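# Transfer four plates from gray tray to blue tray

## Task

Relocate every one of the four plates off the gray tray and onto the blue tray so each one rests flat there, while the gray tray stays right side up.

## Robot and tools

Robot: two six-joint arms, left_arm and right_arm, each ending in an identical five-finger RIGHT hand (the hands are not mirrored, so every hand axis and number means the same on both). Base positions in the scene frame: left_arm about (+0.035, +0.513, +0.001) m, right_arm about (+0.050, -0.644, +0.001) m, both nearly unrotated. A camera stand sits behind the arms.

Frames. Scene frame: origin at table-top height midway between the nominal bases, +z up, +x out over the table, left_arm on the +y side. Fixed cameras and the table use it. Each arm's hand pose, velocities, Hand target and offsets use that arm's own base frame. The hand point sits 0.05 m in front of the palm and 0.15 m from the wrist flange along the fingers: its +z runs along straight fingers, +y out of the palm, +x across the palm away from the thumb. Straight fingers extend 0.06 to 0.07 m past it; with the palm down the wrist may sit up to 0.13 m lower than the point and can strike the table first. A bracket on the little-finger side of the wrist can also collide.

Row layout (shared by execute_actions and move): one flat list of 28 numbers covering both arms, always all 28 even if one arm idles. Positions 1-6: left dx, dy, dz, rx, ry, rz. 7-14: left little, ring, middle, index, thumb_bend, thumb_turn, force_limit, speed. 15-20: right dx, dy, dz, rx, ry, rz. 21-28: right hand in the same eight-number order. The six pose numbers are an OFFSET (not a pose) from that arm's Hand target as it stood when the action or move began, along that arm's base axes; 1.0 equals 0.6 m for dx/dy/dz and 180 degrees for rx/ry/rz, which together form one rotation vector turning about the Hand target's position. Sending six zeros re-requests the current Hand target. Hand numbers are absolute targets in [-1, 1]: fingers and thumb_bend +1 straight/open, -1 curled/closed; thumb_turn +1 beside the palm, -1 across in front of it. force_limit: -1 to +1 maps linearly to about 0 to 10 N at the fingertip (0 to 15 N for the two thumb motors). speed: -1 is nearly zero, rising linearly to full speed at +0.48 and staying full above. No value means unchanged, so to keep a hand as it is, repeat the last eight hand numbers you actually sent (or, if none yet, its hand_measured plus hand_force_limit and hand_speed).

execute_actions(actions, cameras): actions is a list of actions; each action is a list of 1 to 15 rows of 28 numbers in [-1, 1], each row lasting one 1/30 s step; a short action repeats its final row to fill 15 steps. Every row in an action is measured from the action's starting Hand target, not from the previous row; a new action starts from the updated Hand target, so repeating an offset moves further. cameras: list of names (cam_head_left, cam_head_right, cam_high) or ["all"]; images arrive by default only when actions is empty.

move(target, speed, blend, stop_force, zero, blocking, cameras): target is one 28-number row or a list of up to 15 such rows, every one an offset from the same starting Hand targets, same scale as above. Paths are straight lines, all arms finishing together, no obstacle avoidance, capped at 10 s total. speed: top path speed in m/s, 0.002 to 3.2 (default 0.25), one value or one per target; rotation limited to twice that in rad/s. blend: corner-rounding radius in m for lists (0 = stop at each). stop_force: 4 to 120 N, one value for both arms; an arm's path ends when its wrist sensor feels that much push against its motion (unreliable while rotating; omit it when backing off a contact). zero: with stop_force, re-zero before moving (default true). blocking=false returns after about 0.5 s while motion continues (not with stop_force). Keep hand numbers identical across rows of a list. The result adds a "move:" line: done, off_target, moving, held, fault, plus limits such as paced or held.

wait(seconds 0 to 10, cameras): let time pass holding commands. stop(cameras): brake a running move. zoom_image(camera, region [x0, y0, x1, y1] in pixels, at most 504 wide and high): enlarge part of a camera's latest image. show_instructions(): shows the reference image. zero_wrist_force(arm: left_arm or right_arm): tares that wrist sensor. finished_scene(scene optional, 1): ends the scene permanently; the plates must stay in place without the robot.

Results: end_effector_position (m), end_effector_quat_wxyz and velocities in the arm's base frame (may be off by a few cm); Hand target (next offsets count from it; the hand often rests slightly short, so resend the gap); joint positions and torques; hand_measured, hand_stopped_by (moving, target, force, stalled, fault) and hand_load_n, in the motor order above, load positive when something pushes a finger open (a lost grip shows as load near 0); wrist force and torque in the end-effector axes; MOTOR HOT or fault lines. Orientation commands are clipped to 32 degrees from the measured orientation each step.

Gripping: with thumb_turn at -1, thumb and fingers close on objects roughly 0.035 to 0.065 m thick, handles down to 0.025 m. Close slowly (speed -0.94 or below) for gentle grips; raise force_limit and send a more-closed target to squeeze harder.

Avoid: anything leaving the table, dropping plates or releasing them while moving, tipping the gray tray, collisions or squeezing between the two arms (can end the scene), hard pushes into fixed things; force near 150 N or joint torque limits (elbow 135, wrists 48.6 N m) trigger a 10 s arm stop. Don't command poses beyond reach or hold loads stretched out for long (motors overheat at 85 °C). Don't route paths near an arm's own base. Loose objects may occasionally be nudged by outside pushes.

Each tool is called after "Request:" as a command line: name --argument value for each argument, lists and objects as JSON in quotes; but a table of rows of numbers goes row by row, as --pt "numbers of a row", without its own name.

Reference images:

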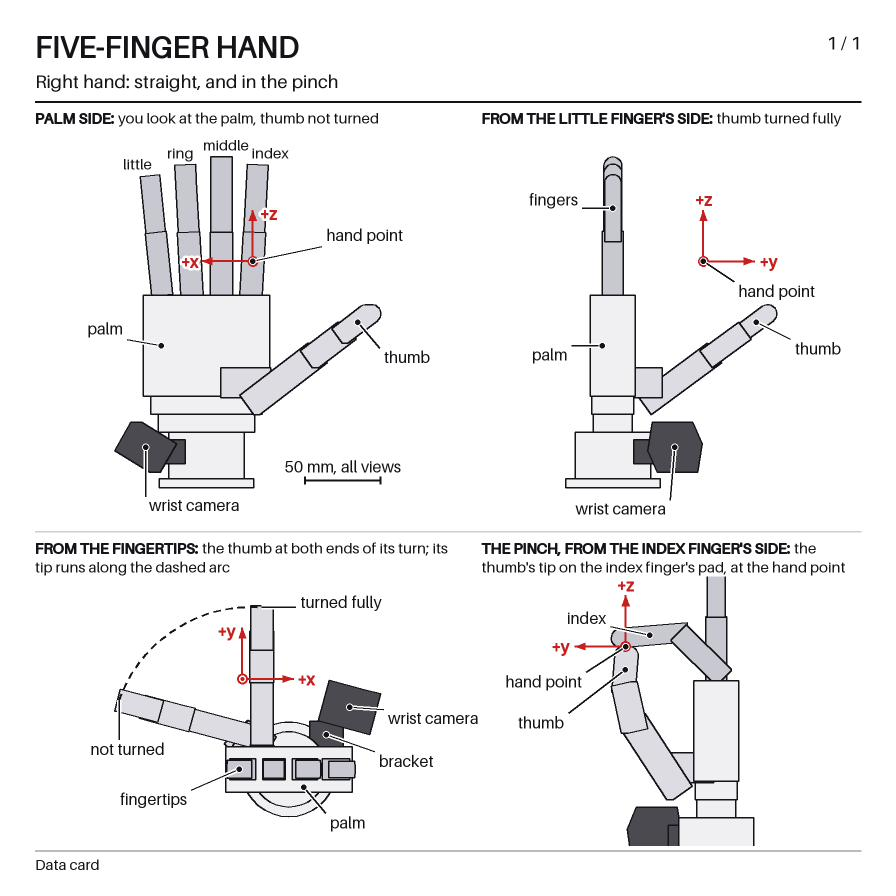

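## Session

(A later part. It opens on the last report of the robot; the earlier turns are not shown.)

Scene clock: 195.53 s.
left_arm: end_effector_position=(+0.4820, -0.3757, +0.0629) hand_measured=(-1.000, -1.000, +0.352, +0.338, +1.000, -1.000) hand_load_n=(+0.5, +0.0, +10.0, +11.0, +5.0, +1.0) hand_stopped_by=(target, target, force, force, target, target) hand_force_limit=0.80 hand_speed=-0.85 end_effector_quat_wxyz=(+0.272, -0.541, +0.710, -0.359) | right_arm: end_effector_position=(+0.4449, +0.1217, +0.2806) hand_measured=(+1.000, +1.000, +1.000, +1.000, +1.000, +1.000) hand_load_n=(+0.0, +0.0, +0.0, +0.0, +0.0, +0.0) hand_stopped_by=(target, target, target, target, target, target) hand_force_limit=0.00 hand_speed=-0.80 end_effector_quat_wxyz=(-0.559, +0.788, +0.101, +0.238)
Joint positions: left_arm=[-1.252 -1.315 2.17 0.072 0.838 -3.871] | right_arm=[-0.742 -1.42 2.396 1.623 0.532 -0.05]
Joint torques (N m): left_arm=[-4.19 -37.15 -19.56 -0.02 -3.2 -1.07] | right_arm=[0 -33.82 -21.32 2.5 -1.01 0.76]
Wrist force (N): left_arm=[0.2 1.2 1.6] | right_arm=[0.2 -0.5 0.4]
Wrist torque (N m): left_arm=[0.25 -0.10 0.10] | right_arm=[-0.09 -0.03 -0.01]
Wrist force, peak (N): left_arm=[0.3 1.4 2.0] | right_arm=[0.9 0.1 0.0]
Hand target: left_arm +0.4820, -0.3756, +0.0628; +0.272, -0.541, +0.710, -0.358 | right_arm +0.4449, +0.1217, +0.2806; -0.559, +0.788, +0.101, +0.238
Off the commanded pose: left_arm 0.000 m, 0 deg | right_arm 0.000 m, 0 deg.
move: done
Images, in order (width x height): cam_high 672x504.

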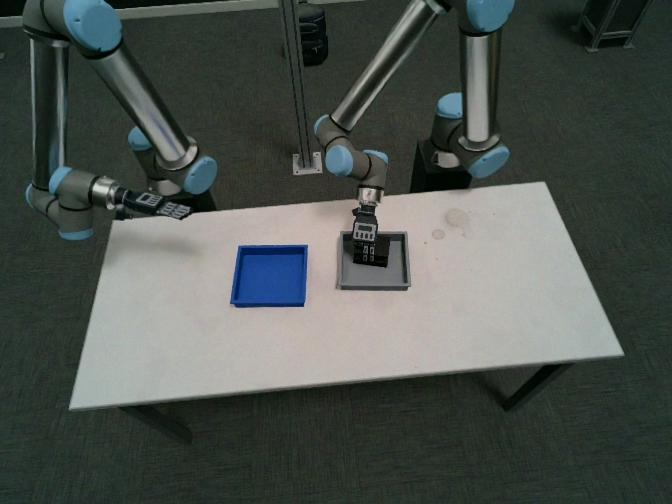

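Request:
move --target '[0,0,0.1,0,0,0,-1,-1,-0.1,-0.1,1,-1,0.8,-0.85,0,0,0,0,0,0,1,1,1,1,1,1,0,-0.8]' --cameras '["all"]' --speed 0.1

Request:
zoom_image --camera "cam_high" --region '[340, 210, 410, 280]'

Scene clock: 200.43 s.
left_arm: end_effector_position=(+0.4820, -0.3757, +0.1228) hand_measured=(-1.000, -1.000, +0.352, +0.338, +1.000, -1.000) hand_load_n=(+0.0, +0.0, +10.5, +11.0, +5.0, +1.0) hand_stopped_by=(target, target, force, force, target, target) hand_force_limit=0.80 hand_speed=-0.85 end_effector_quat_wxyz=(+0.272, -0.541, +0.710, -0.358) | right_arm: end_effector_position=(+0.4449, +0.1217, +0.2806) hand_measured=(+1.000, +1.000, +1.000, +1.000, +1.000, +1.000) hand_load_n=(+0.0, +0.0, +0.0, +0.0, +0.0, -0.5) hand_stopped_by=(target, target, target, target, target, target) hand_force_limit=0.00 hand_speed=-0.80 end_effector_quat_wxyz=(-0.559, +0.788, +0.101, +0.238)
Joint positions: left_arm=[-1.252 -1.399 2.131 0.194 0.838 -3.871] | right_arm=[-0.742 -1.42 2.396 1.623 0.532 -0.05]
Joint torques (N m): left_arm=[-9.76 -51.19 -24.05 3.25 -0.54 -2.4] | right_arm=[-0.1 -32.55 -21.6 2.59 -0.45 0.94]
Wrist force (N): left_arm=[0.7 0.9 0.9] | right_arm=[0.1 0.1 0.0]
Wrist torque (N m): left_arm=[0.20 -0.13 0.15] | right_arm=[0.02 -0.02 0.02]
Wrist force, peak (N): left_arm=[-0.4 2.3 2.3] | right_arm=[0.6 -0.7 0.1]
Hand target: left_arm +0.4820, -0.3756, +0.1228; +0.272, -0.541, +0.710, -0.358 | right_arm +0.4449, +0.1217, +0.2806; -0.559, +0.788, +0.101, +0.238
Off the commanded pose: left_arm 0.000 m, 0 deg | right_arm 0.000 m, 0 deg.
move: done

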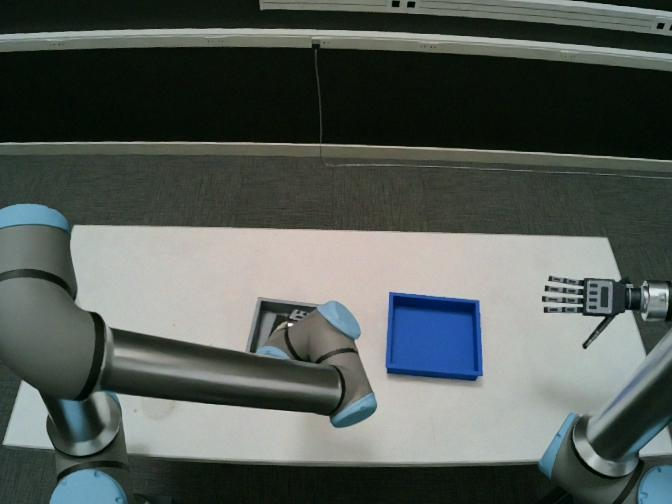

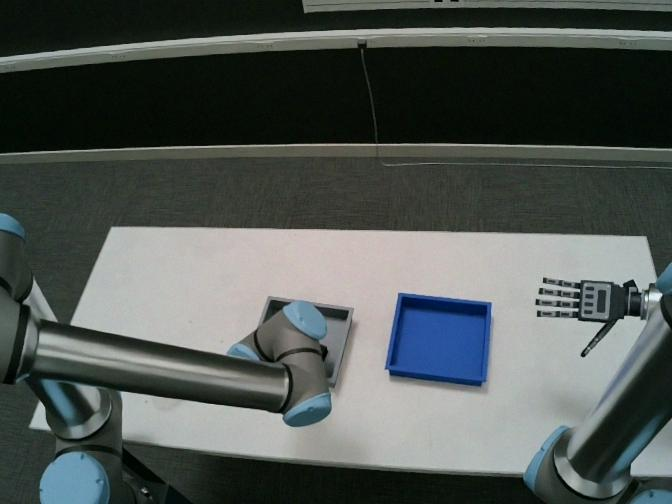

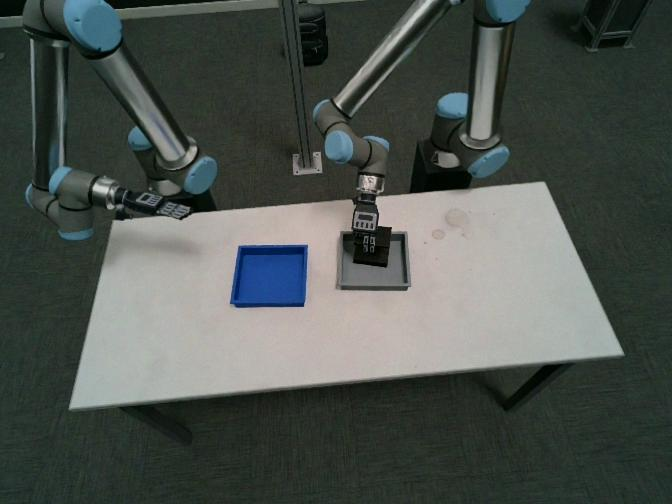

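Scaled by 7.200.

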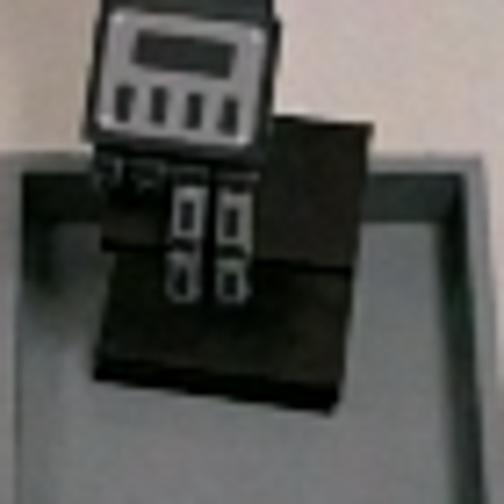

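Request:
move --target '[0,0,-0.152,0,0,-0.022,-1,-1,-0.1,-0.1,1,-1,0.8,-0.85,0,0,0,0,0,0,1,1,1,1,1,1,0,-0.8]' --speed 0.12

Request:
move --target '[0,0,-0.015,0,0,0,-1,-1,-0.1,-0.1,1,-1,0.8,-0.85,0,0,0,0,0,0,1,1,1,1,1,1,0,-0.8]' --cameras '["cam_high"]' --speed 0.015 --stop_force 4

Request:
zoom_image --camera "cam_high" --region '[340, 220, 410, 290]'

Scene clock: 224.40 s.
left_arm: end_effector_position=(+0.4820, -0.3755, +0.0317) hand_measured=(-1.000, -1.000, +0.352, +0.338, +1.000, -1.000) hand_load_n=(+0.0, +0.0, +10.0, +11.0, +5.0, +1.0) hand_stopped_by=(target, target, force, force, target, target) hand_force_limit=0.80 hand_speed=-0.85 end_effector_quat_wxyz=(+0.260, -0.516, +0.729, -0.368) | right_arm: end_effector_position=(+0.4449, +0.1217, +0.2806) hand_measured=(+1.000, +1.000, +1.000, +1.000, +1.000, +1.000) hand_load_n=(+0.0, +0.0, +0.0, +0.0, +0.0, +0.0) hand_stopped_by=(target, target, target, target, target, target) hand_force_limit=0.00 hand_speed=-0.80 end_effector_quat_wxyz=(-0.559, +0.788, +0.101, +0.238)
Joint positions: left_arm=[-1.239 -1.291 2.208 -0.044 0.889 -3.786] | right_arm=[-0.742 -1.42 2.396 1.623 0.532 -0.05]
Joint torques (N m): left_arm=[-9.87 -37.11 -30.48 -0.22 -2.88 -0.65] | right_arm=[0.07 -33.12 -20.16 2.95 -0.81 0.76]
Wrist force (N): left_arm=[-0.3 1.6 1.0] | right_arm=[0.6 -0.2 0.3]
Wrist torque (N m): left_arm=[0.24 -0.05 0.31] | right_arm=[-0.05 -0.09 0.03]
Wrist force, peak (N): left_arm=[0.0 1.4 2.5] | right_arm=[0.8 -0.5 0.1]
Hand target: left_arm +0.4820, -0.3756, +0.0316; +0.260, -0.516, +0.729, -0.368 | right_arm +0.4449, +0.1217, +0.2806; -0.559, +0.788, +0.101, +0.238
Off the commanded pose: left_arm 0.000 m, 0 deg | right_arm 0.000 m, 0 deg.
move: done

Scene clock: 225.73 s.
left_arm: end_effector_position=(+0.4820, -0.3756, +0.0272) hand_measured=(-1.000, -1.000, +0.352, +0.338, +1.000, -1.000) hand_load_n=(+0.0, +0.0, +10.5, +11.5, +5.0, +1.5) hand_stopped_by=(target, target, force, force, target, target) hand_force_limit=0.80 hand_speed=-0.85 end_effector_quat_wxyz=(+0.260, -0.516, +0.728, -0.368) | right_arm: end_effector_position=(+0.4449, +0.1217, +0.2806) hand_measured=(+1.000, +1.000, +1.000, +1.000, +1.000, +1.000) hand_load_n=(+0.0, +0.0, +0.0, -0.5, +0.5, +0.0) hand_stopped_by=(target, target, target, target, target, target) hand_force_limit=0.00 hand_speed=-0.80 end_effector_quat_wxyz=(-0.559, +0.788, +0.101, +0.238)
Joint positions: left_arm=[-1.239 -1.284 2.21 -0.054 0.889 -3.786] | right_arm=[-0.742 -1.42 2.396 1.623 0.532 -0.05]
Joint torques (N m): left_arm=[-11.75 -48.64 -32.6 0.31 0.72 0.09] | right_arm=[-0.4 -32.13 -21.3 2.88 -0.81 1.03]
Wrist force (N): left_arm=[-0.1 2.5 1.4] | right_arm=[0.0 -0.3 0.3]
Wrist torque (N m): left_arm=[0.24 -0.14 0.36] | right_arm=[-0.06 -0.01 -0.01]
Wrist force, peak (N): left_arm=[-0.2 -11.6 -13.1] | right_arm=[0.4 -0.5 0.4]
Hand target: left_arm +0.4820, -0.3756, +0.0272; +0.260, -0.516, +0.728, -0.368 (not the last commanded pose) | right_arm +0.4449, +0.1217, +0.2806; -0.559, +0.788, +0.101, +0.238
Off the commanded pose: left_arm 0.005 m, 0 deg | right_arm 0.000 m, 0 deg.
move: contact (left_arm)
Images, in order (width x height): cam_high 672x504.

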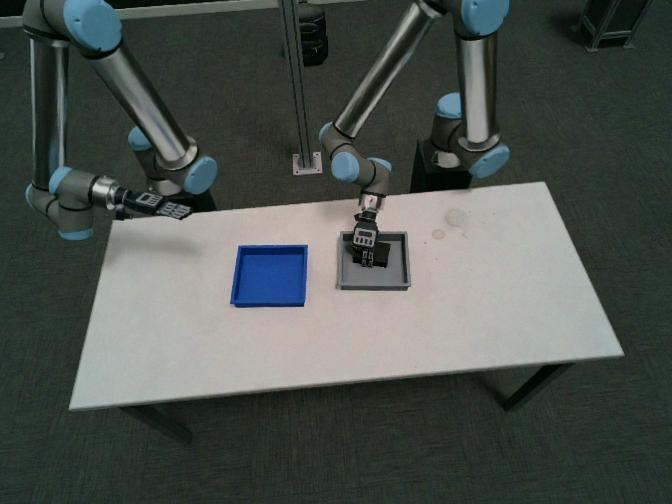

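Scaled by 7.200.

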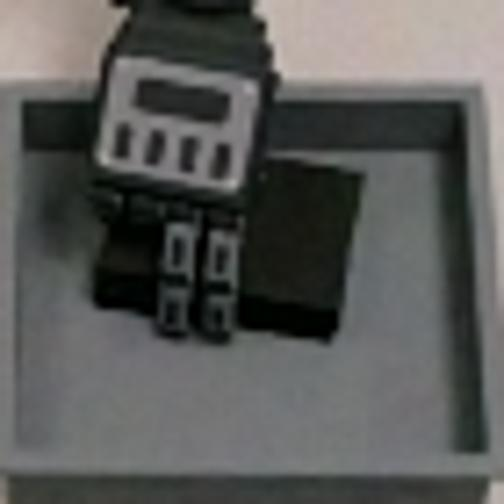

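Request:
move --target '[0,0,0,0,0,0,-1,-1,0.65,0.65,1,-1,0.8,-0.7,0,0,0,0,0,0,1,1,1,1,1,1,0,-0.8]'

Request:
move --target '[0,0,0.013,0,0,0,-1,-1,0.65,0.65,1,-1,0.8,-0.7,0,0,0,0,0,0,1,1,1,1,1,1,0,-0.8]' --speed 0.03

Request:
move --target '[0,0,0,0,0,0,-1,-1,-0.1,-0.1,1,-1,0.4,-0.85,0,0,0,0,0,0,1,1,1,1,1,1,0,-0.8]' --cameras '["cam_high"]'

Request:
zoom_image --camera "cam_high" --region '[340, 220, 410, 290]'

Scene clock: 237.57 s.
left_arm: end_effector_position=(+0.4820, -0.3757, +0.0273) hand_measured=(-1.000, -1.000, +0.650, +0.650, +1.000, -1.000) hand_load_n=(+0.0, +0.0, -0.5, +0.0, +0.0, +0.0) hand_stopped_by=(target, target, target, target, target, target) hand_force_limit=0.80 hand_speed=-0.70 end_effector_quat_wxyz=(+0.260, -0.516, +0.728, -0.368) | right_arm: end_effector_position=(+0.4449, +0.1217, +0.2806) hand_measured=(+1.000, +1.000, +1.000, +1.000, +1.000, +1.000) hand_load_n=(+0.0, +0.0, +0.0, +0.0, +0.0, +0.0) hand_stopped_by=(target, target, target, target, target, target) hand_force_limit=0.00 hand_speed=-0.80 end_effector_quat_wxyz=(-0.559, +0.788, +0.101, +0.238)
Joint positions: left_arm=[-1.239 -1.284 2.21 -0.054 0.889 -3.786] | right_arm=[-0.742 -1.42 2.396 1.623 0.532 -0.05]
Joint torques (N m): left_arm=[-0.41 -53.07 -28.99 0 0.47 -0.95] | right_arm=[-2.49 -32.42 -20.14 2.89 -0.97 1.06]
Wrist force (N): left_arm=[0.0 0.9 -0.2] | right_arm=[0.0 -0.1 -0.1]
Wrist torque (N m): left_arm=[0.26 -0.08 0.34] | right_arm=[-0.01 0.01 0.00]
Wrist force, peak (N): left_arm=[-0.3 3.2 1.5] | right_arm=[0.7 -0.6 -0.1]
Hand target: left_arm +0.4820, -0.3756, +0.0272; +0.260, -0.516, +0.728, -0.368 | right_arm +0.4449, +0.1217, +0.2806; -0.559, +0.788, +0.101, +0.238
Off the commanded pose: left_arm 0.000 m, 0 deg | right_arm 0.000 m, 0 deg.
move: done

Scene clock: 238.27 s.
left_arm: end_effector_position=(+0.4820, -0.3757, +0.0352) hand_measured=(-1.000, -1.000, +0.650, +0.650, +1.000, -1.000) hand_load_n=(+0.0, +0.0, +0.0, +0.0, +0.0, +0.0) hand_stopped_by=(target, target, target, target, target, target) hand_force_limit=0.80 hand_speed=-0.70 end_effector_quat_wxyz=(+0.260, -0.516, +0.728, -0.368) | right_arm: end_effector_position=(+0.4449, +0.1217, +0.2806) hand_measured=(+1.000, +1.000, +1.000, +1.000, +1.000, +1.000) hand_load_n=(+0.0, +0.0, +0.0, -0.5, +0.5, +0.0) hand_stopped_by=(target, target, target, target, target, target) hand_force_limit=0.00 hand_speed=-0.80 end_effector_quat_wxyz=(-0.559, +0.788, +0.101, +0.238)
Joint positions: left_arm=[-1.239 -1.297 2.206 -0.037 0.889 -3.786] | right_arm=[-0.742 -1.42 2.396 1.623 0.532 -0.05]
Joint torques (N m): left_arm=[-2.74 -34.85 -24.32 0.35 0.01 -0.37] | right_arm=[-0.42 -33.22 -20.34 2.55 -0.88 1]
Wrist force (N): left_arm=[-0.1 0.3 0.5] | right_arm=[0.3 0.0 0.0]
Wrist torque (N m): left_arm=[0.19 -0.06 0.31] | right_arm=[0.00 -0.05 0.02]
Wrist force, peak (N): left_arm=[0.0 1.1 0.5] | right_arm=[0.5 -0.6 0.1]
Hand target: left_arm +0.4820, -0.3756, +0.0350; +0.260, -0.516, +0.728, -0.368 | right_arm +0.4449, +0.1217, +0.2806; -0.559, +0.788, +0.101, +0.238
Off the commanded pose: left_arm 0.000 m, 0 deg | right_arm 0.000 m, 0 deg.
move: done

Scene clock: 239.30 s.
left_arm: end_effector_position=(+0.4820, -0.3757, +0.0350) hand_measured=(-1.000, -1.000, +0.348, +0.332, +1.000, -1.000) hand_load_n=(+0.0, +0.0, +7.0, +6.5, +2.5, +1.5) hand_stopped_by=(target, target, force, force, target, target) hand_force_limit=0.40 hand_speed=-0.85 end_effector_quat_wxyz=(+0.260, -0.516, +0.728, -0.368) | right_arm: end_effector_position=(+0.4449, +0.1217, +0.2806) hand_measured=(+1.000, +1.000, +1.000, +1.000, +1.000, +1.000) hand_load_n=(+0.0, +0.0, +0.0, +0.0, +0.0, +0.0) hand_stopped_by=(target, target, target, target, target, target) hand_force_limit=0.00 hand_speed=-0.80 end_effector_quat_wxyz=(-0.559, +0.788, +0.101, +0.238)
Joint positions: left_arm=[-1.239 -1.297 2.206 -0.038 0.889 -3.786] | right_arm=[-0.742 -1.42 2.396 1.623 0.532 -0.05]
Joint torques (N m): left_arm=[-5.22 -37.32 -14.7 0.84 -0.03 -0.46] | right_arm=[-2.09 -34.25 -21.25 2.84 -0.75 1.06]
Wrist force (N): left_arm=[-0.2 -3.1 -1.2] | right_arm=[0.3 -0.2 -0.1]
Wrist torque (N m): left_arm=[0.30 -0.06 0.29] | right_arm=[-0.02 -0.04 0.01]
Wrist force, peak (N): left_arm=[0.0 -3.5 0.1] | right_arm=[0.7 -0.5 0.4]
Hand target: left_arm +0.4820, -0.3756, +0.0350; +0.260, -0.516, +0.728, -0.368 | right_arm +0.4449, +0.1217, +0.2806; -0.559, +0.788, +0.101, +0.238
Off the commanded pose: left_arm 0.000 m, 0 deg | right_arm 0.000 m, 0 deg.
move: done
Images, in order (width x height): cam_high 672x504.

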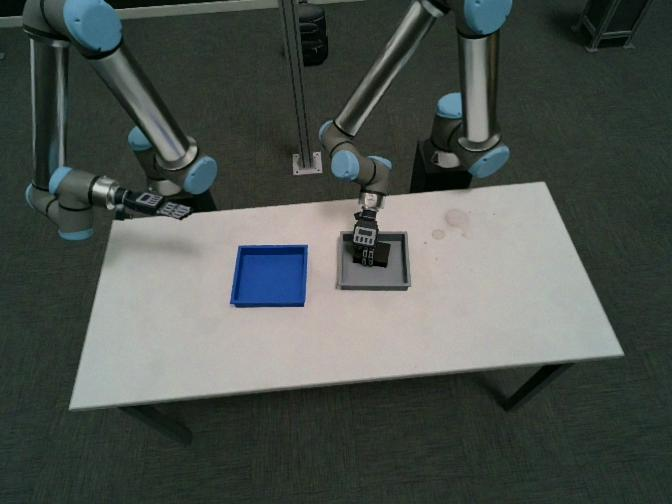

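Scaled by 7.200.

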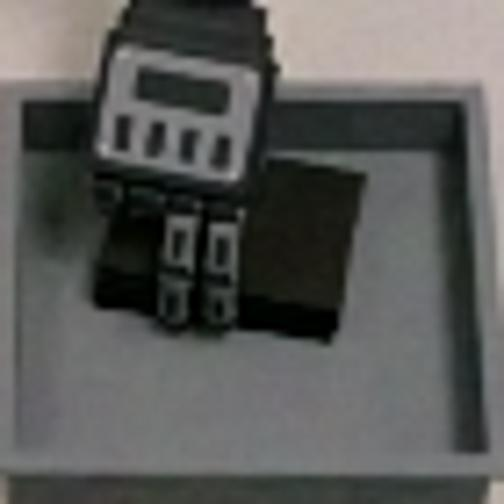

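Request:
move --target '[0,0,0.1,0,0,0,-1,-1,-0.1,-0.1,1,-1,0.4,-0.85,0,0,0,0,0,0,1,1,1,1,1,1,0,-0.8]' --cameras '["cam_high"]' --speed 0.1

Request:
zoom_image --camera "cam_high" --region '[340, 210, 410, 280]'

Scene clock: 247.27 s.
left_arm: end_effector_position=(+0.4821, -0.3757, +0.0950) hand_measured=(-1.000, -1.000, +0.348, +0.332, +1.000, -1.000) hand_load_n=(+0.0, +0.0, +5.5, +6.5, +2.5, +0.5) hand_stopped_by=(target, target, force, force, target, target) hand_force_limit=0.40 hand_speed=-0.85 end_effector_quat_wxyz=(+0.260, -0.516, +0.728, -0.368) | right_arm: end_effector_position=(+0.4449, +0.1217, +0.2806) hand_measured=(+1.000, +1.000, +1.000, +1.000, +1.000, +1.000) hand_load_n=(+0.0, +0.0, +0.0, +0.0, +0.0, +0.0) hand_stopped_by=(target, target, target, target, target, target) hand_force_limit=0.00 hand_speed=-0.80 end_effector_quat_wxyz=(-0.559, +0.788, +0.101, +0.238)
Joint positions: left_arm=[-1.239 -1.387 2.171 0.088 0.889 -3.786] | right_arm=[-0.742 -1.42 2.396 1.623 0.532 -0.05]
Joint torques (N m): left_arm=[-8.54 -52.2 -23.16 3.58 -0.24 -2.67] | right_arm=[-1.49 -32.98 -20.91 2.55 -0.62 1.18]
Wrist force (N): left_arm=[-0.1 2.1 1.7] | right_arm=[0.2 -0.1 0.3]
Wrist torque (N m): left_arm=[0.27 -0.03 0.30] | right_arm=[-0.04 -0.04 0.00]
Wrist force, peak (N): left_arm=[-0.5 3.8 2.6] | right_arm=[0.7 0.3 0.5]
Hand target: left_arm +0.4820, -0.3756, +0.0950; +0.260, -0.516, +0.728, -0.368 | right_arm +0.4449, +0.1217, +0.2806; -0.559, +0.788, +0.101, +0.238
Off the commanded pose: left_arm 0.000 m, 0 deg | right_arm 0.000 m, 0 deg.
move: done
Images, in order (width x height): cam_high 672x504.

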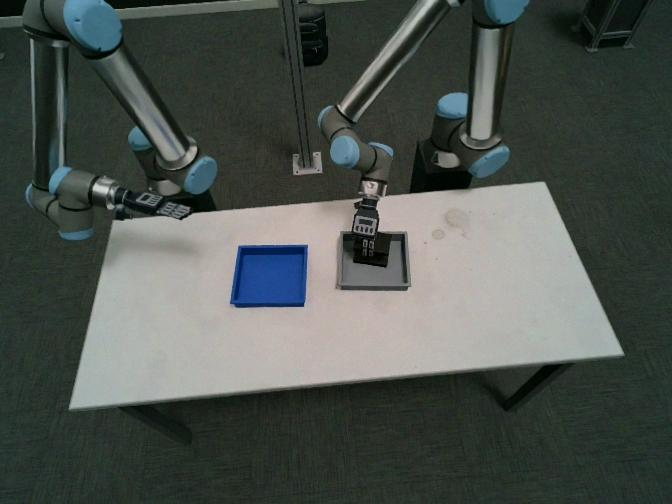

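Scaled by 7.200.

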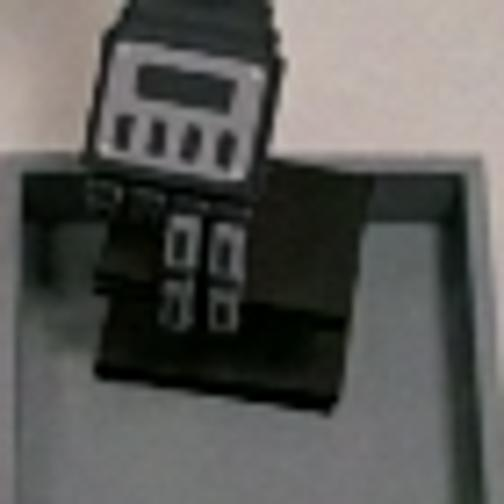

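Request:
zoom_image --camera "cam_high" --region '[350, 240, 392, 272]'

Scaled by 12.000.

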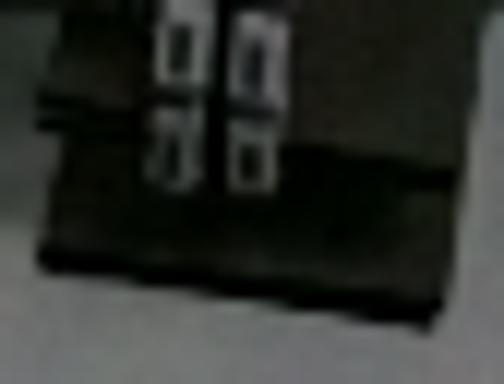

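Request:
move --target '[0.07,-0.533,0,0,0,0,-1,-1,-0.1,-0.1,1,-1,0.4,-0.85,0,0,0,0,0,0,1,1,1,1,1,1,0,-0.8]' --cameras '["all"]' --speed 0.2

Request:
zoom_image --camera "cam_high" --region '[225, 220, 315, 310]'

Request:
zoom_image --camera "cam_head_right" --region '[240, 280, 500, 400]'

Scene clock: 256.90 s.
left_arm: end_effector_position=(+0.5239, -0.6954, +0.0950) hand_measured=(-1.000, -1.000, +0.348, +0.332, +1.000, -1.000) hand_load_n=(+0.0, +0.0, +5.5, +6.5, +2.5, +0.5) hand_stopped_by=(target, target, force, force, target, target) hand_force_limit=0.40 hand_speed=-0.85 end_effector_quat_wxyz=(+0.260, -0.516, +0.728, -0.368) | right_arm: end_effector_position=(+0.4449, +0.1217, +0.2806) hand_measured=(+1.000, +1.000, +1.000, +1.000, +1.000, +1.000) hand_load_n=(+0.0, +0.0, +0.0, -0.5, +0.0, +0.0) hand_stopped_by=(target, target, target, target, target, target) hand_force_limit=0.00 hand_speed=-0.80 end_effector_quat_wxyz=(-0.559, +0.788, +0.101, +0.238)
Joint positions: left_arm=[-1.327 -0.971 1.549 0.353 0.835 -3.877] | right_arm=[-0.742 -1.42 2.396 1.623 0.532 -0.05]
Joint torques (N m): left_arm=[6.64 -73.32 -44.86 3.17 0.37 1.22] | right_arm=[-1.13 -33.34 -20.42 2.74 -0.91 1.1]
Wrist force (N): left_arm=[0.2 1.1 2.3] | right_arm=[0.3 0.0 0.0]
Wrist torque (N m): left_arm=[0.05 -0.09 0.37] | right_arm=[0.01 -0.05 0.02]
Wrist force, peak (N): left_arm=[2.7 0.6 3.3] | right_arm=[0.7 -0.5 0.4]
Hand target: left_arm +0.5240, -0.6954, +0.0950; +0.260, -0.516, +0.728, -0.368 | right_arm +0.4449, +0.1217, +0.2806; -0.559, +0.788, +0.101, +0.238
Off the commanded pose: left_arm 0.000 m, 0 deg | right_arm 0.000 m, 0 deg.
move: done

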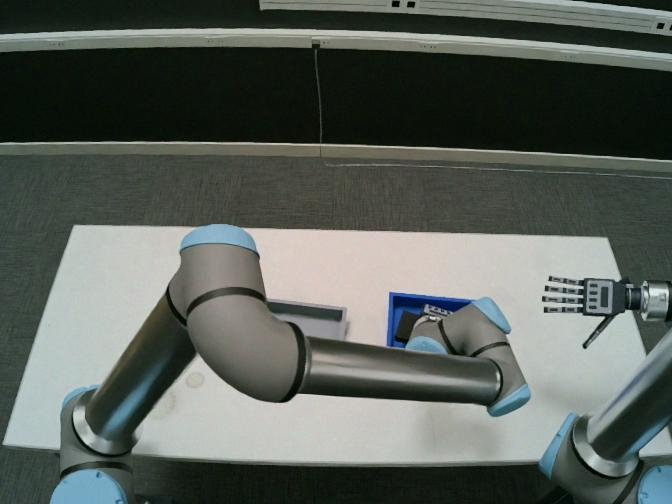

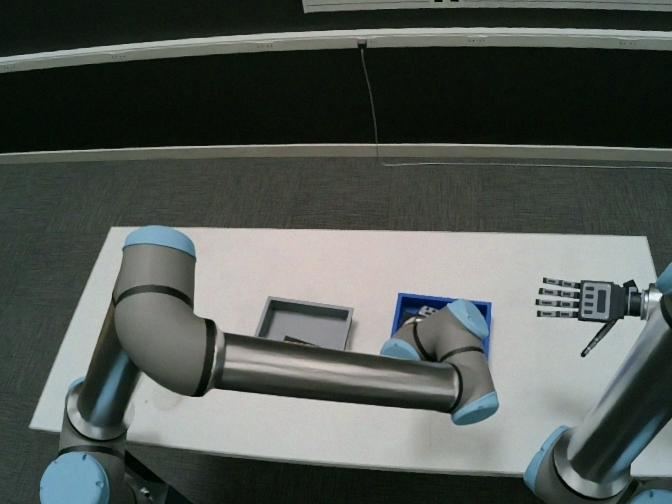

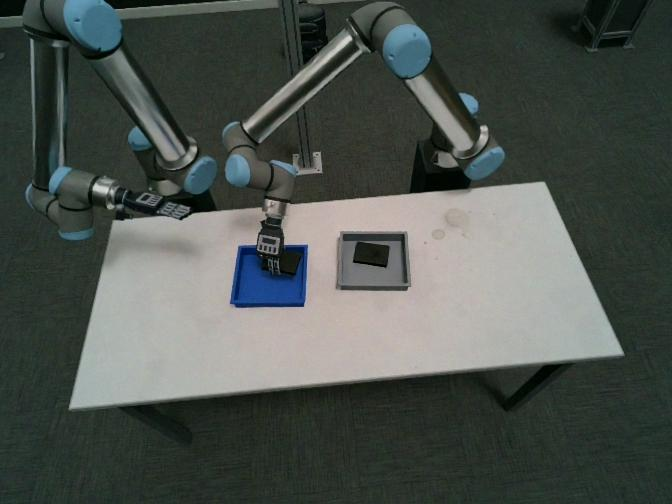

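Scaled by 5.600.

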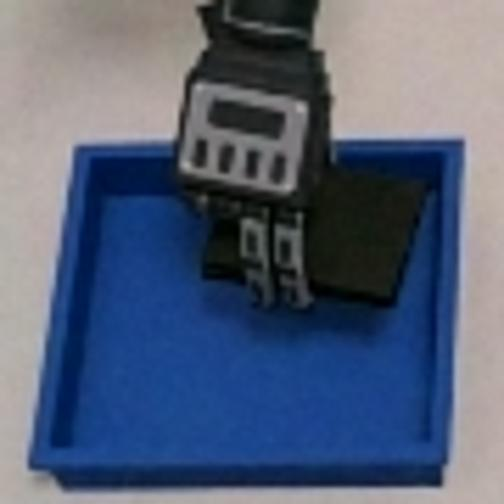

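Scaled by 1.938.

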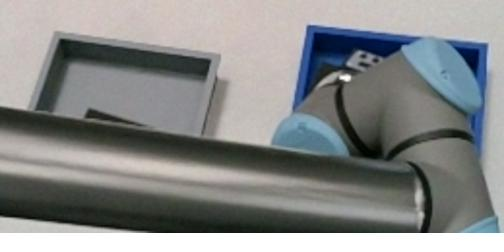

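Request:
move --pt "0 -0.05 -0.01 0 0 0 -1 -1 -0.1 -0.1 1 -1 0.4 -0.85 0 0 0 0 0 0 1 1 1 1 1 1 0 -0.8" --pt "0 -0.05 -0.108 0 0 0 -1 -1 -0.1 -0.1 1 -1 0.4 -0.85 0 0 0 0 0 0 1 1 1 1 1 1 0 -0.8" --speed 0.1 --blend '[0.01,0]'

Request:
move --target '[0,0,-0.02,0,0,0,-1,-1,-0.1,-0.1,1,-1,0.4,-0.85,0,0,0,0,0,0,1,1,1,1,1,1,0,-0.8]' --cameras '["cam_high"]' --speed 0.015 --stop_force 4

Request:
zoom_image --camera "cam_high" --region '[225, 230, 315, 320]'

Scene clock: 267.97 s.
left_arm: end_effector_position=(+0.5240, -0.7254, +0.0302) hand_measured=(-1.000, -1.000, +0.348, +0.332, +1.000, -1.000) hand_load_n=(+0.0, +0.0, +5.5, +6.5, +2.5, +0.5) hand_stopped_by=(target, target, force, force, target, target) hand_force_limit=0.40 hand_speed=-0.85 end_effector_quat_wxyz=(+0.260, -0.516, +0.729, -0.368) | right_arm: end_effector_position=(+0.4449, +0.1217, +0.2806) hand_measured=(+1.000, +1.000, +1.000, +1.000, +1.000, +1.000) hand_load_n=(-0.5, +0.0, +0.0, +0.0, +0.0, +0.0) hand_stopped_by=(target, target, target, target, target, target) hand_force_limit=0.00 hand_speed=-0.80 end_effector_quat_wxyz=(-0.559, +0.788, +0.101, +0.238)
Joint positions: left_arm=[-1.336 -0.872 1.512 0.298 0.829 -3.887] | right_arm=[-0.742 -1.42 2.396 1.623 0.532 -0.05]
Joint torques (N m): left_arm=[3.24 -91.85 -40.4 4.05 1.03 1.47] | right_arm=[-1.13 -33.18 -20.42 2.77 -0.93 1.1]
Wrist force (N): left_arm=[0.1 1.9 2.0] | right_arm=[0.4 -0.3 -0.1]
Wrist torque (N m): left_arm=[0.19 -0.07 0.40] | right_arm=[-0.04 -0.06 0.01]
Wrist force, peak (N): left_arm=[0.2 3.8 2.9] | right_arm=[0.6 0.4 0.4]
Hand target: left_arm +0.5240, -0.7254, +0.0302; +0.260, -0.516, +0.728, -0.368 | right_arm +0.4449, +0.1217, +0.2806; -0.559, +0.788, +0.101, +0.238
Off the commanded pose: left_arm 0.000 m, 0 deg | right_arm 0.000 m, 0 deg.
move: done

Scene clock: 269.23 s.
left_arm: end_effector_position=(+0.5240, -0.7255, +0.0262) hand_measured=(-1.000, -1.000, +0.348, +0.332, +1.000, -1.000) hand_load_n=(+0.0, +0.0, +6.0, +6.5, +2.5, +0.5) hand_stopped_by=(target, target, force, force, target, target) hand_force_limit=0.40 hand_speed=-0.85 end_effector_quat_wxyz=(+0.260, -0.516, +0.728, -0.368) | right_arm: end_effector_position=(+0.4449, +0.1217, +0.2806) hand_measured=(+1.000, +1.000, +1.000, +1.000, +1.000, +1.000) hand_load_n=(+0.0, +0.0, +0.0, +0.0, +0.0, -0.5) hand_stopped_by=(target, target, target, target, target, target) hand_force_limit=0.00 hand_speed=-0.80 end_effector_quat_wxyz=(-0.559, +0.788, +0.101, +0.238)
Joint positions: left_arm=[-1.336 -0.868 1.513 0.293 0.829 -3.887] | right_arm=[-0.742 -1.42 2.396 1.623 0.532 -0.05]
Joint torques (N m): left_arm=[8.7 -88.92 -39.92 4.25 0.64 0.94] | right_arm=[-1.24 -33.08 -20.72 2.68 -1.01 1.23]
Wrist force (N): left_arm=[0.3 -1.6 -0.6] | right_arm=[0.5 0.1 0.1]
Wrist torque (N m): left_arm=[0.28 -0.02 0.34] | right_arm=[0.01 -0.07 0.03]
Wrist force, peak (N): left_arm=[0.1 -4.8 -3.7] | right_arm=[0.4 -0.7 0.1]
Hand target: left_arm +0.5240, -0.7255, +0.0262; +0.260, -0.516, +0.728, -0.368 (not the last commanded pose) | right_arm +0.4449, +0.1217, +0.2806; -0.559, +0.788, +0.101, +0.238
Off the commanded pose: left_arm 0.008 m, 0 deg | right_arm 0.000 m, 0 deg.
move: contact (left_arm)
Images, in order (width x height): cam_high 672x504.

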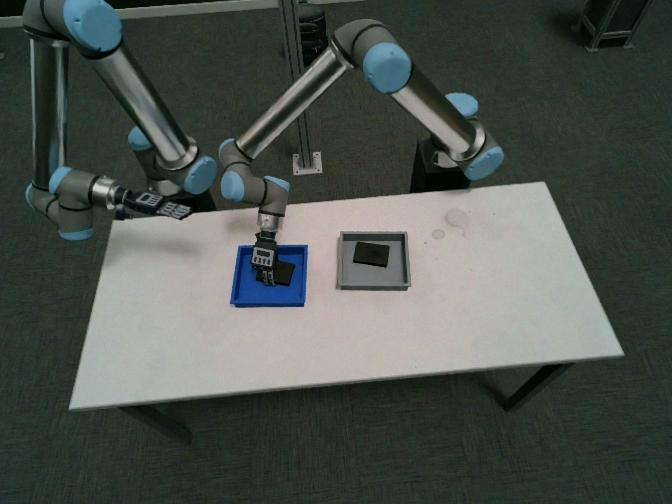

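Scaled by 5.600.

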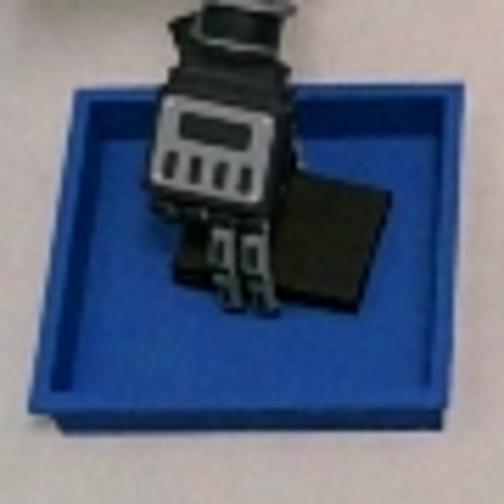

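Request:
move --target '[0,0,0,0,0,0,-1,-1,0.7,0.7,1,-1,0.4,-0.4,0,0,0,0,0,0,1,1,1,1,1,1,0,-0.8]' --cameras '["cam_high"]'

Request:
zoom_image --camera "cam_high" --region '[225, 230, 315, 320]'

Request:
zoom_image --camera "cam_high" --region '[330, 220, 420, 310]'

Scene clock: 274.00 s.
left_arm: end_effector_position=(+0.5240, -0.7255, +0.0262) hand_measured=(-1.000, -1.000, +0.700, +0.700, +1.000, -1.000) hand_load_n=(+0.0, +0.0, +0.0, +0.0, +0.0, +0.0) hand_stopped_by=(target, target, target, target, target, target) hand_force_limit=0.40 hand_speed=-0.40 end_effector_quat_wxyz=(+0.260, -0.516, +0.728, -0.368) | right_arm: end_effector_position=(+0.4449, +0.1217, +0.2806) hand_measured=(+1.000, +1.000, +1.000, +1.000, +1.000, +1.000) hand_load_n=(+0.0, +0.0, +0.0, +0.0, +0.0, -0.5) hand_stopped_by=(target, target, target, target, target, target) hand_force_limit=0.00 hand_speed=-0.80 end_effector_quat_wxyz=(-0.559, +0.788, +0.101, +0.238)
Joint positions: left_arm=[-1.336 -0.868 1.513 0.293 0.829 -3.887] | right_arm=[-0.742 -1.42 2.396 1.623 0.532 -0.05]
Joint torques (N m): left_arm=[0.63 -90.84 -38.83 2.59 0.45 0.34] | right_arm=[-1.49 -32.19 -21 2.58 -0.91 1.37]
Wrist force (N): left_arm=[0.1 0.5 0.8] | right_arm=[0.5 0.0 0.4]
Wrist torque (N m): left_arm=[0.20 -0.06 0.40] | right_arm=[-0.04 -0.08 0.03]
Wrist force, peak (N): left_arm=[0.3 -1.4 -0.3] | right_arm=[0.5 -0.6 0.3]
Hand target: left_arm +0.5240, -0.7255, +0.0262; +0.260, -0.516, +0.728, -0.368 | right_arm +0.4449, +0.1217, +0.2806; -0.559, +0.788, +0.101, +0.238
Off the commanded pose: left_arm 0.000 m, 0 deg | right_arm 0.000 m, 0 deg.
move: done
Images, in order (width x height): cam_high 672x504.

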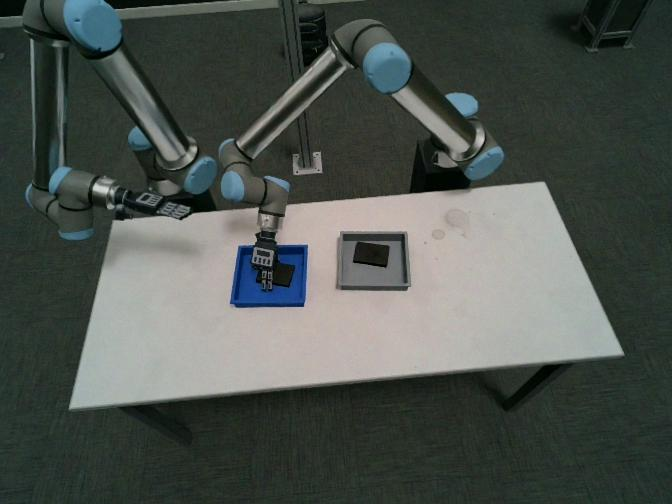

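Scaled by 5.600.

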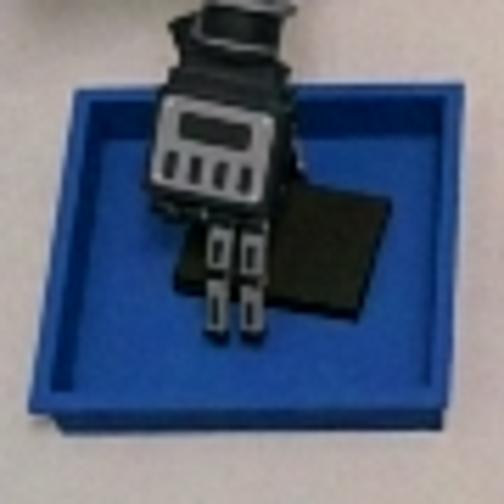

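Scaled by 5.600.

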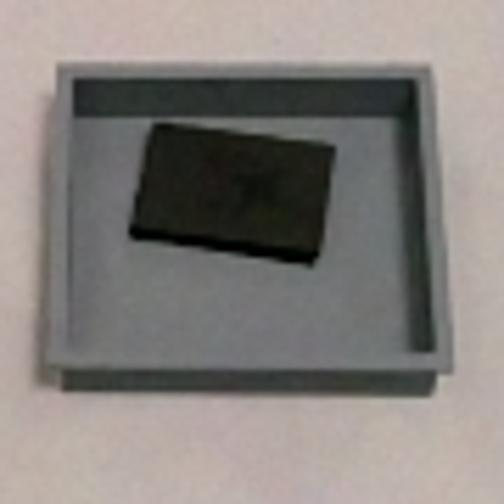

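Request:
move --pt "0 0 0.123 0 0 0 -1 -1 0.7 0.7 1 -1 0.4 -0.4 0 0 0 0 0 0 1 1 1 1 1 1 0 -0.8" --pt "-0.0795 0.5865 0.123 0 0 0 -1 -1 0.7 0.7 1 -1 0.4 -0.4 0 0 0 0 0 0 1 1 1 1 1 1 0 -0.8" --pt "-0.0795 0.5865 0.0085 0 0 0 -1 -1 0.7 0.7 1 -1 0.4 -0.4 0 0 0 0 0 0 1 1 1 1 1 1 0 -0.8" --speed '[0.2,0.3,0.1]' --blend '[0.02,0.01,0]' --cameras '["cam_high"]'

Request:
zoom_image --camera "cam_high" --region '[340, 220, 410, 290]'

Request:
zoom_image --camera "cam_high" --region '[225, 230, 315, 320]'

Scene clock: 285.10 s.
left_arm: end_effector_position=(+0.4763, -0.3735, +0.0313) hand_measured=(-1.000, -1.000, +0.700, +0.700, +1.000, -1.000) hand_load_n=(+0.0, +0.0, +0.0, +0.0, +0.0, +0.0) hand_stopped_by=(target, target, target, target, target, target) hand_force_limit=0.40 hand_speed=-0.40 end_effector_quat_wxyz=(+0.260, -0.516, +0.728, -0.368) | right_arm: end_effector_position=(+0.4449, +0.1217, +0.2806) hand_measured=(+1.000, +1.000, +1.000, +1.000, +1.000, +1.000) hand_load_n=(+0.0, +0.0, +0.0, +0.0, +0.0, +0.0) hand_stopped_by=(target, target, target, target, target, target) hand_force_limit=0.00 hand_speed=-0.80 end_effector_quat_wxyz=(-0.559, +0.788, +0.101, +0.238)
Joint positions: left_arm=[-1.251 -1.296 2.218 -0.043 0.882 -3.798] | right_arm=[-0.742 -1.42 2.396 1.623 0.532 -0.05]
Joint torques (N m): left_arm=[5.31 -34.88 -30.87 -0.12 -0.5 0.67] | right_arm=[-0.13 -32.74 -20.48 2.8 -0.84 1.26]
Wrist force (N): left_arm=[0.2 0.5 0.9] | right_arm=[0.4 -0.1 0.2]
Wrist torque (N m): left_arm=[0.21 -0.10 0.29] | right_arm=[-0.02 -0.06 0.02]
Wrist force, peak (N): left_arm=[2.6 -2.3 0.9] | right_arm=[-0.1 -0.9 -0.1]
Hand target: left_arm +0.4763, -0.3736, +0.0313; +0.260, -0.516, +0.728, -0.368 | right_arm +0.4449, +0.1217, +0.2806; -0.559, +0.788, +0.101, +0.238
Off the commanded pose: left_arm 0.000 m, 0 deg | right_arm 0.000 m, 0 deg.
move: done
Images, in order (width x height): cam_high 672x504.

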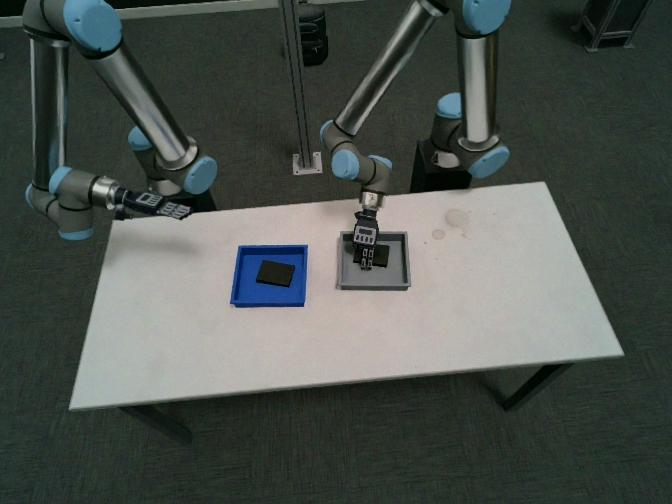

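Scaled by 7.200.

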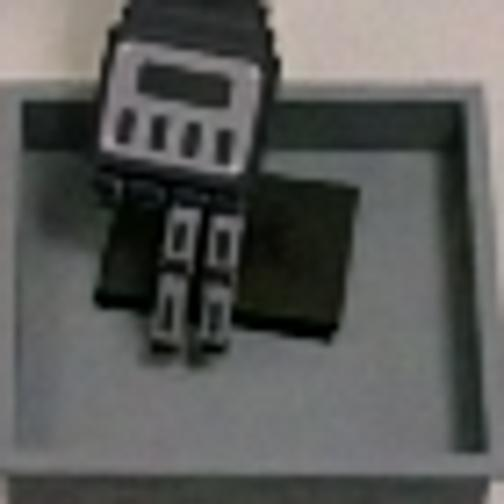

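Scaled by 5.600.

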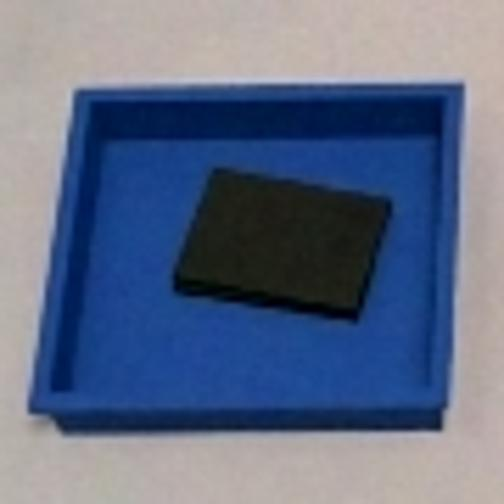

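Request:
zoom_image --camera "cam_high" --region '[250, 255, 300, 292]'

Request:
zoom_image --camera "cam_high" --region '[347, 238, 397, 275]'

Scaled by 10.080.

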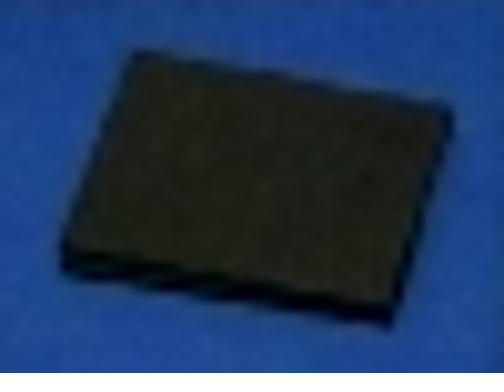

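Scaled by 10.080.

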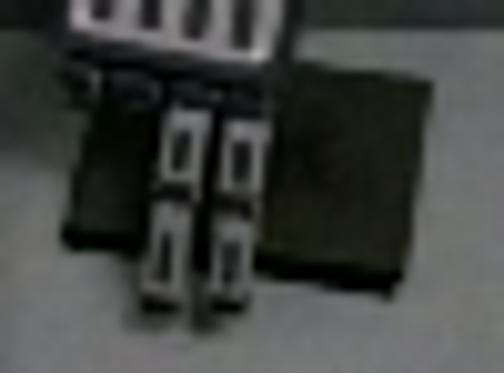

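Request:
move --pt "0 0 -0.0097 0 0 0 -1 -1 0.7 0.7 1 -1 0.4 -0.4 0 0 0 0 0 0 1 1 1 1 1 1 0 -0.8" --pt "0.0095 -0.0032 -0.0097 0 0 0 -1 -1 0.7 0.7 1 -1 0.4 -0.4 0 0 0 0 0 0 1 1 1 1 1 1 0 -0.8" --speed 0.03 --stop_force 4

Request:
move --target '[0,0,0,0,0,0,-1,-1,-0.1,-0.1,1,-1,0.4,-0.85,0,0,0,0,0,0,1,1,1,1,1,1,0,-0.8]' --cameras '["cam_high"]'

Request:
zoom_image --camera "cam_high" --region '[347, 238, 397, 275]'

Scene clock: 297.63 s.
left_arm: end_effector_position=(+0.4820, -0.3755, +0.0255) hand_measured=(-1.000, -1.000, +0.700, +0.700, +1.000, -1.000) hand_load_n=(+0.0, +0.0, +0.0, +0.0, +0.0, +0.0) hand_stopped_by=(target, target, target, target, target, target) hand_force_limit=0.40 hand_speed=-0.40 end_effector_quat_wxyz=(+0.260, -0.516, +0.728, -0.368) | right_arm: end_effector_position=(+0.4449, +0.1217, +0.2806) hand_measured=(+1.000, +1.000, +1.000, +1.000, +1.000, +1.000) hand_load_n=(+0.0, +0.0, -0.5, +0.0, +0.0, +0.0) hand_stopped_by=(target, target, target, target, target, target) hand_force_limit=0.00 hand_speed=-0.80 end_effector_quat_wxyz=(-0.559, +0.788, +0.101, +0.238)
Joint positions: left_arm=[-1.239 -1.282 2.211 -0.058 0.889 -3.786] | right_arm=[-0.742 -1.42 2.396 1.623 0.532 -0.05]
Joint torques (N m): left_arm=[-15.46 -55.13 -15.3 4.06 -3.37 -2.17] | right_arm=[-0.77 -34.35 -20.86 2.71 -1.15 1.38]
Wrist force (N): left_arm=[0.0 0.8 0.5] | right_arm=[0.5 -0.1 0.1]
Wrist torque (N m): left_arm=[0.28 -0.09 0.19] | right_arm=[-0.03 -0.08 0.03]
Wrist force, peak (N): left_arm=[0.3 1.0 1.1] | right_arm=[0.8 -0.4 0.4]
Hand target: left_arm +0.4820, -0.3755, +0.0255; +0.260, -0.516, +0.728, -0.368 | right_arm +0.4449, +0.1217, +0.2806; -0.559, +0.788, +0.101, +0.238
Off the commanded pose: left_arm 0.000 m, 0 deg | right_arm 0.000 m, 0 deg.
move: done

Scene clock: 298.83 s.
left_arm: end_effector_position=(+0.4820, -0.3755, +0.0255) hand_measured=(-1.000, -1.000, +0.356, +0.314, +1.000, -1.000) hand_load_n=(+0.0, +0.0, +3.0, +12.0, +2.5, +0.0) hand_stopped_by=(target, target, force, force, target, target) hand_force_limit=0.40 hand_speed=-0.85 end_effector_quat_wxyz=(+0.260, -0.516, +0.728, -0.368) | right_arm: end_effector_position=(+0.4449, +0.1217, +0.2806) hand_measured=(+1.000, +1.000, +1.000, +1.000, +1.000, +1.000) hand_load_n=(+0.0, +0.0, +0.0, +0.0, +0.0, +0.0) hand_stopped_by=(target, target, target, target, target, target) hand_force_limit=0.00 hand_speed=-0.80 end_effector_quat_wxyz=(-0.559, +0.788, +0.101, +0.238)
Joint positions: left_arm=[-1.239 -1.282 2.211 -0.058 0.889 -3.786] | right_arm=[-0.742 -1.42 2.396 1.623 0.532 -0.05]
Joint torques (N m): left_arm=[-15.19 -51.74 -16.2 3.64 -2.59 -2.29] | right_arm=[-0.69 -34.56 -20.54 2.65 -1 1.24]
Wrist force (N): left_arm=[-0.2 -1.5 -0.2] | right_arm=[0.4 -0.2 0.4]
Wrist torque (N m): left_arm=[0.37 -0.11 0.16] | right_arm=[-0.06 -0.07 0.02]
Wrist force, peak (N): left_arm=[0.0 -3.1 -0.6] | right_arm=[0.7 -0.2 0.3]
Hand target: left_arm +0.4820, -0.3755, +0.0255; +0.260, -0.516, +0.728, -0.368 | right_arm +0.4449, +0.1217, +0.2806; -0.559, +0.788, +0.101, +0.238
Off the commanded pose: left_arm 0.000 m, 0 deg | right_arm 0.000 m, 0 deg.
move: done
Images, in order (width x height): cam_high 672x504.

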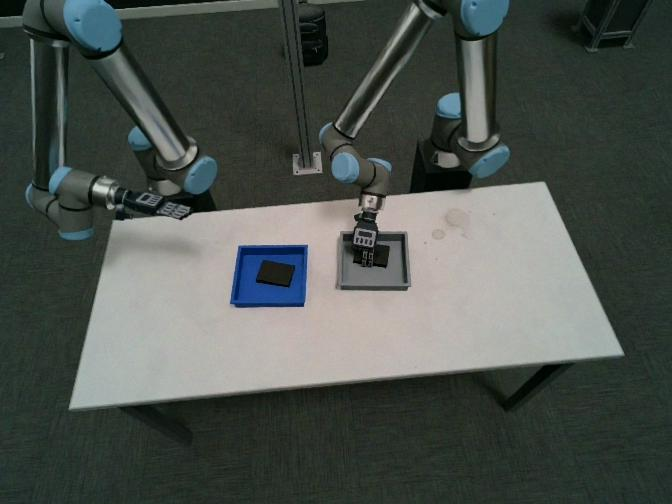

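Scaled by 10.080.

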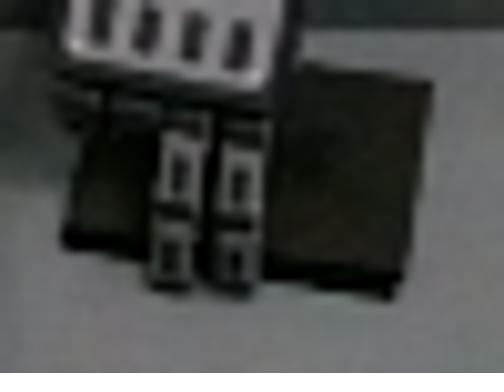

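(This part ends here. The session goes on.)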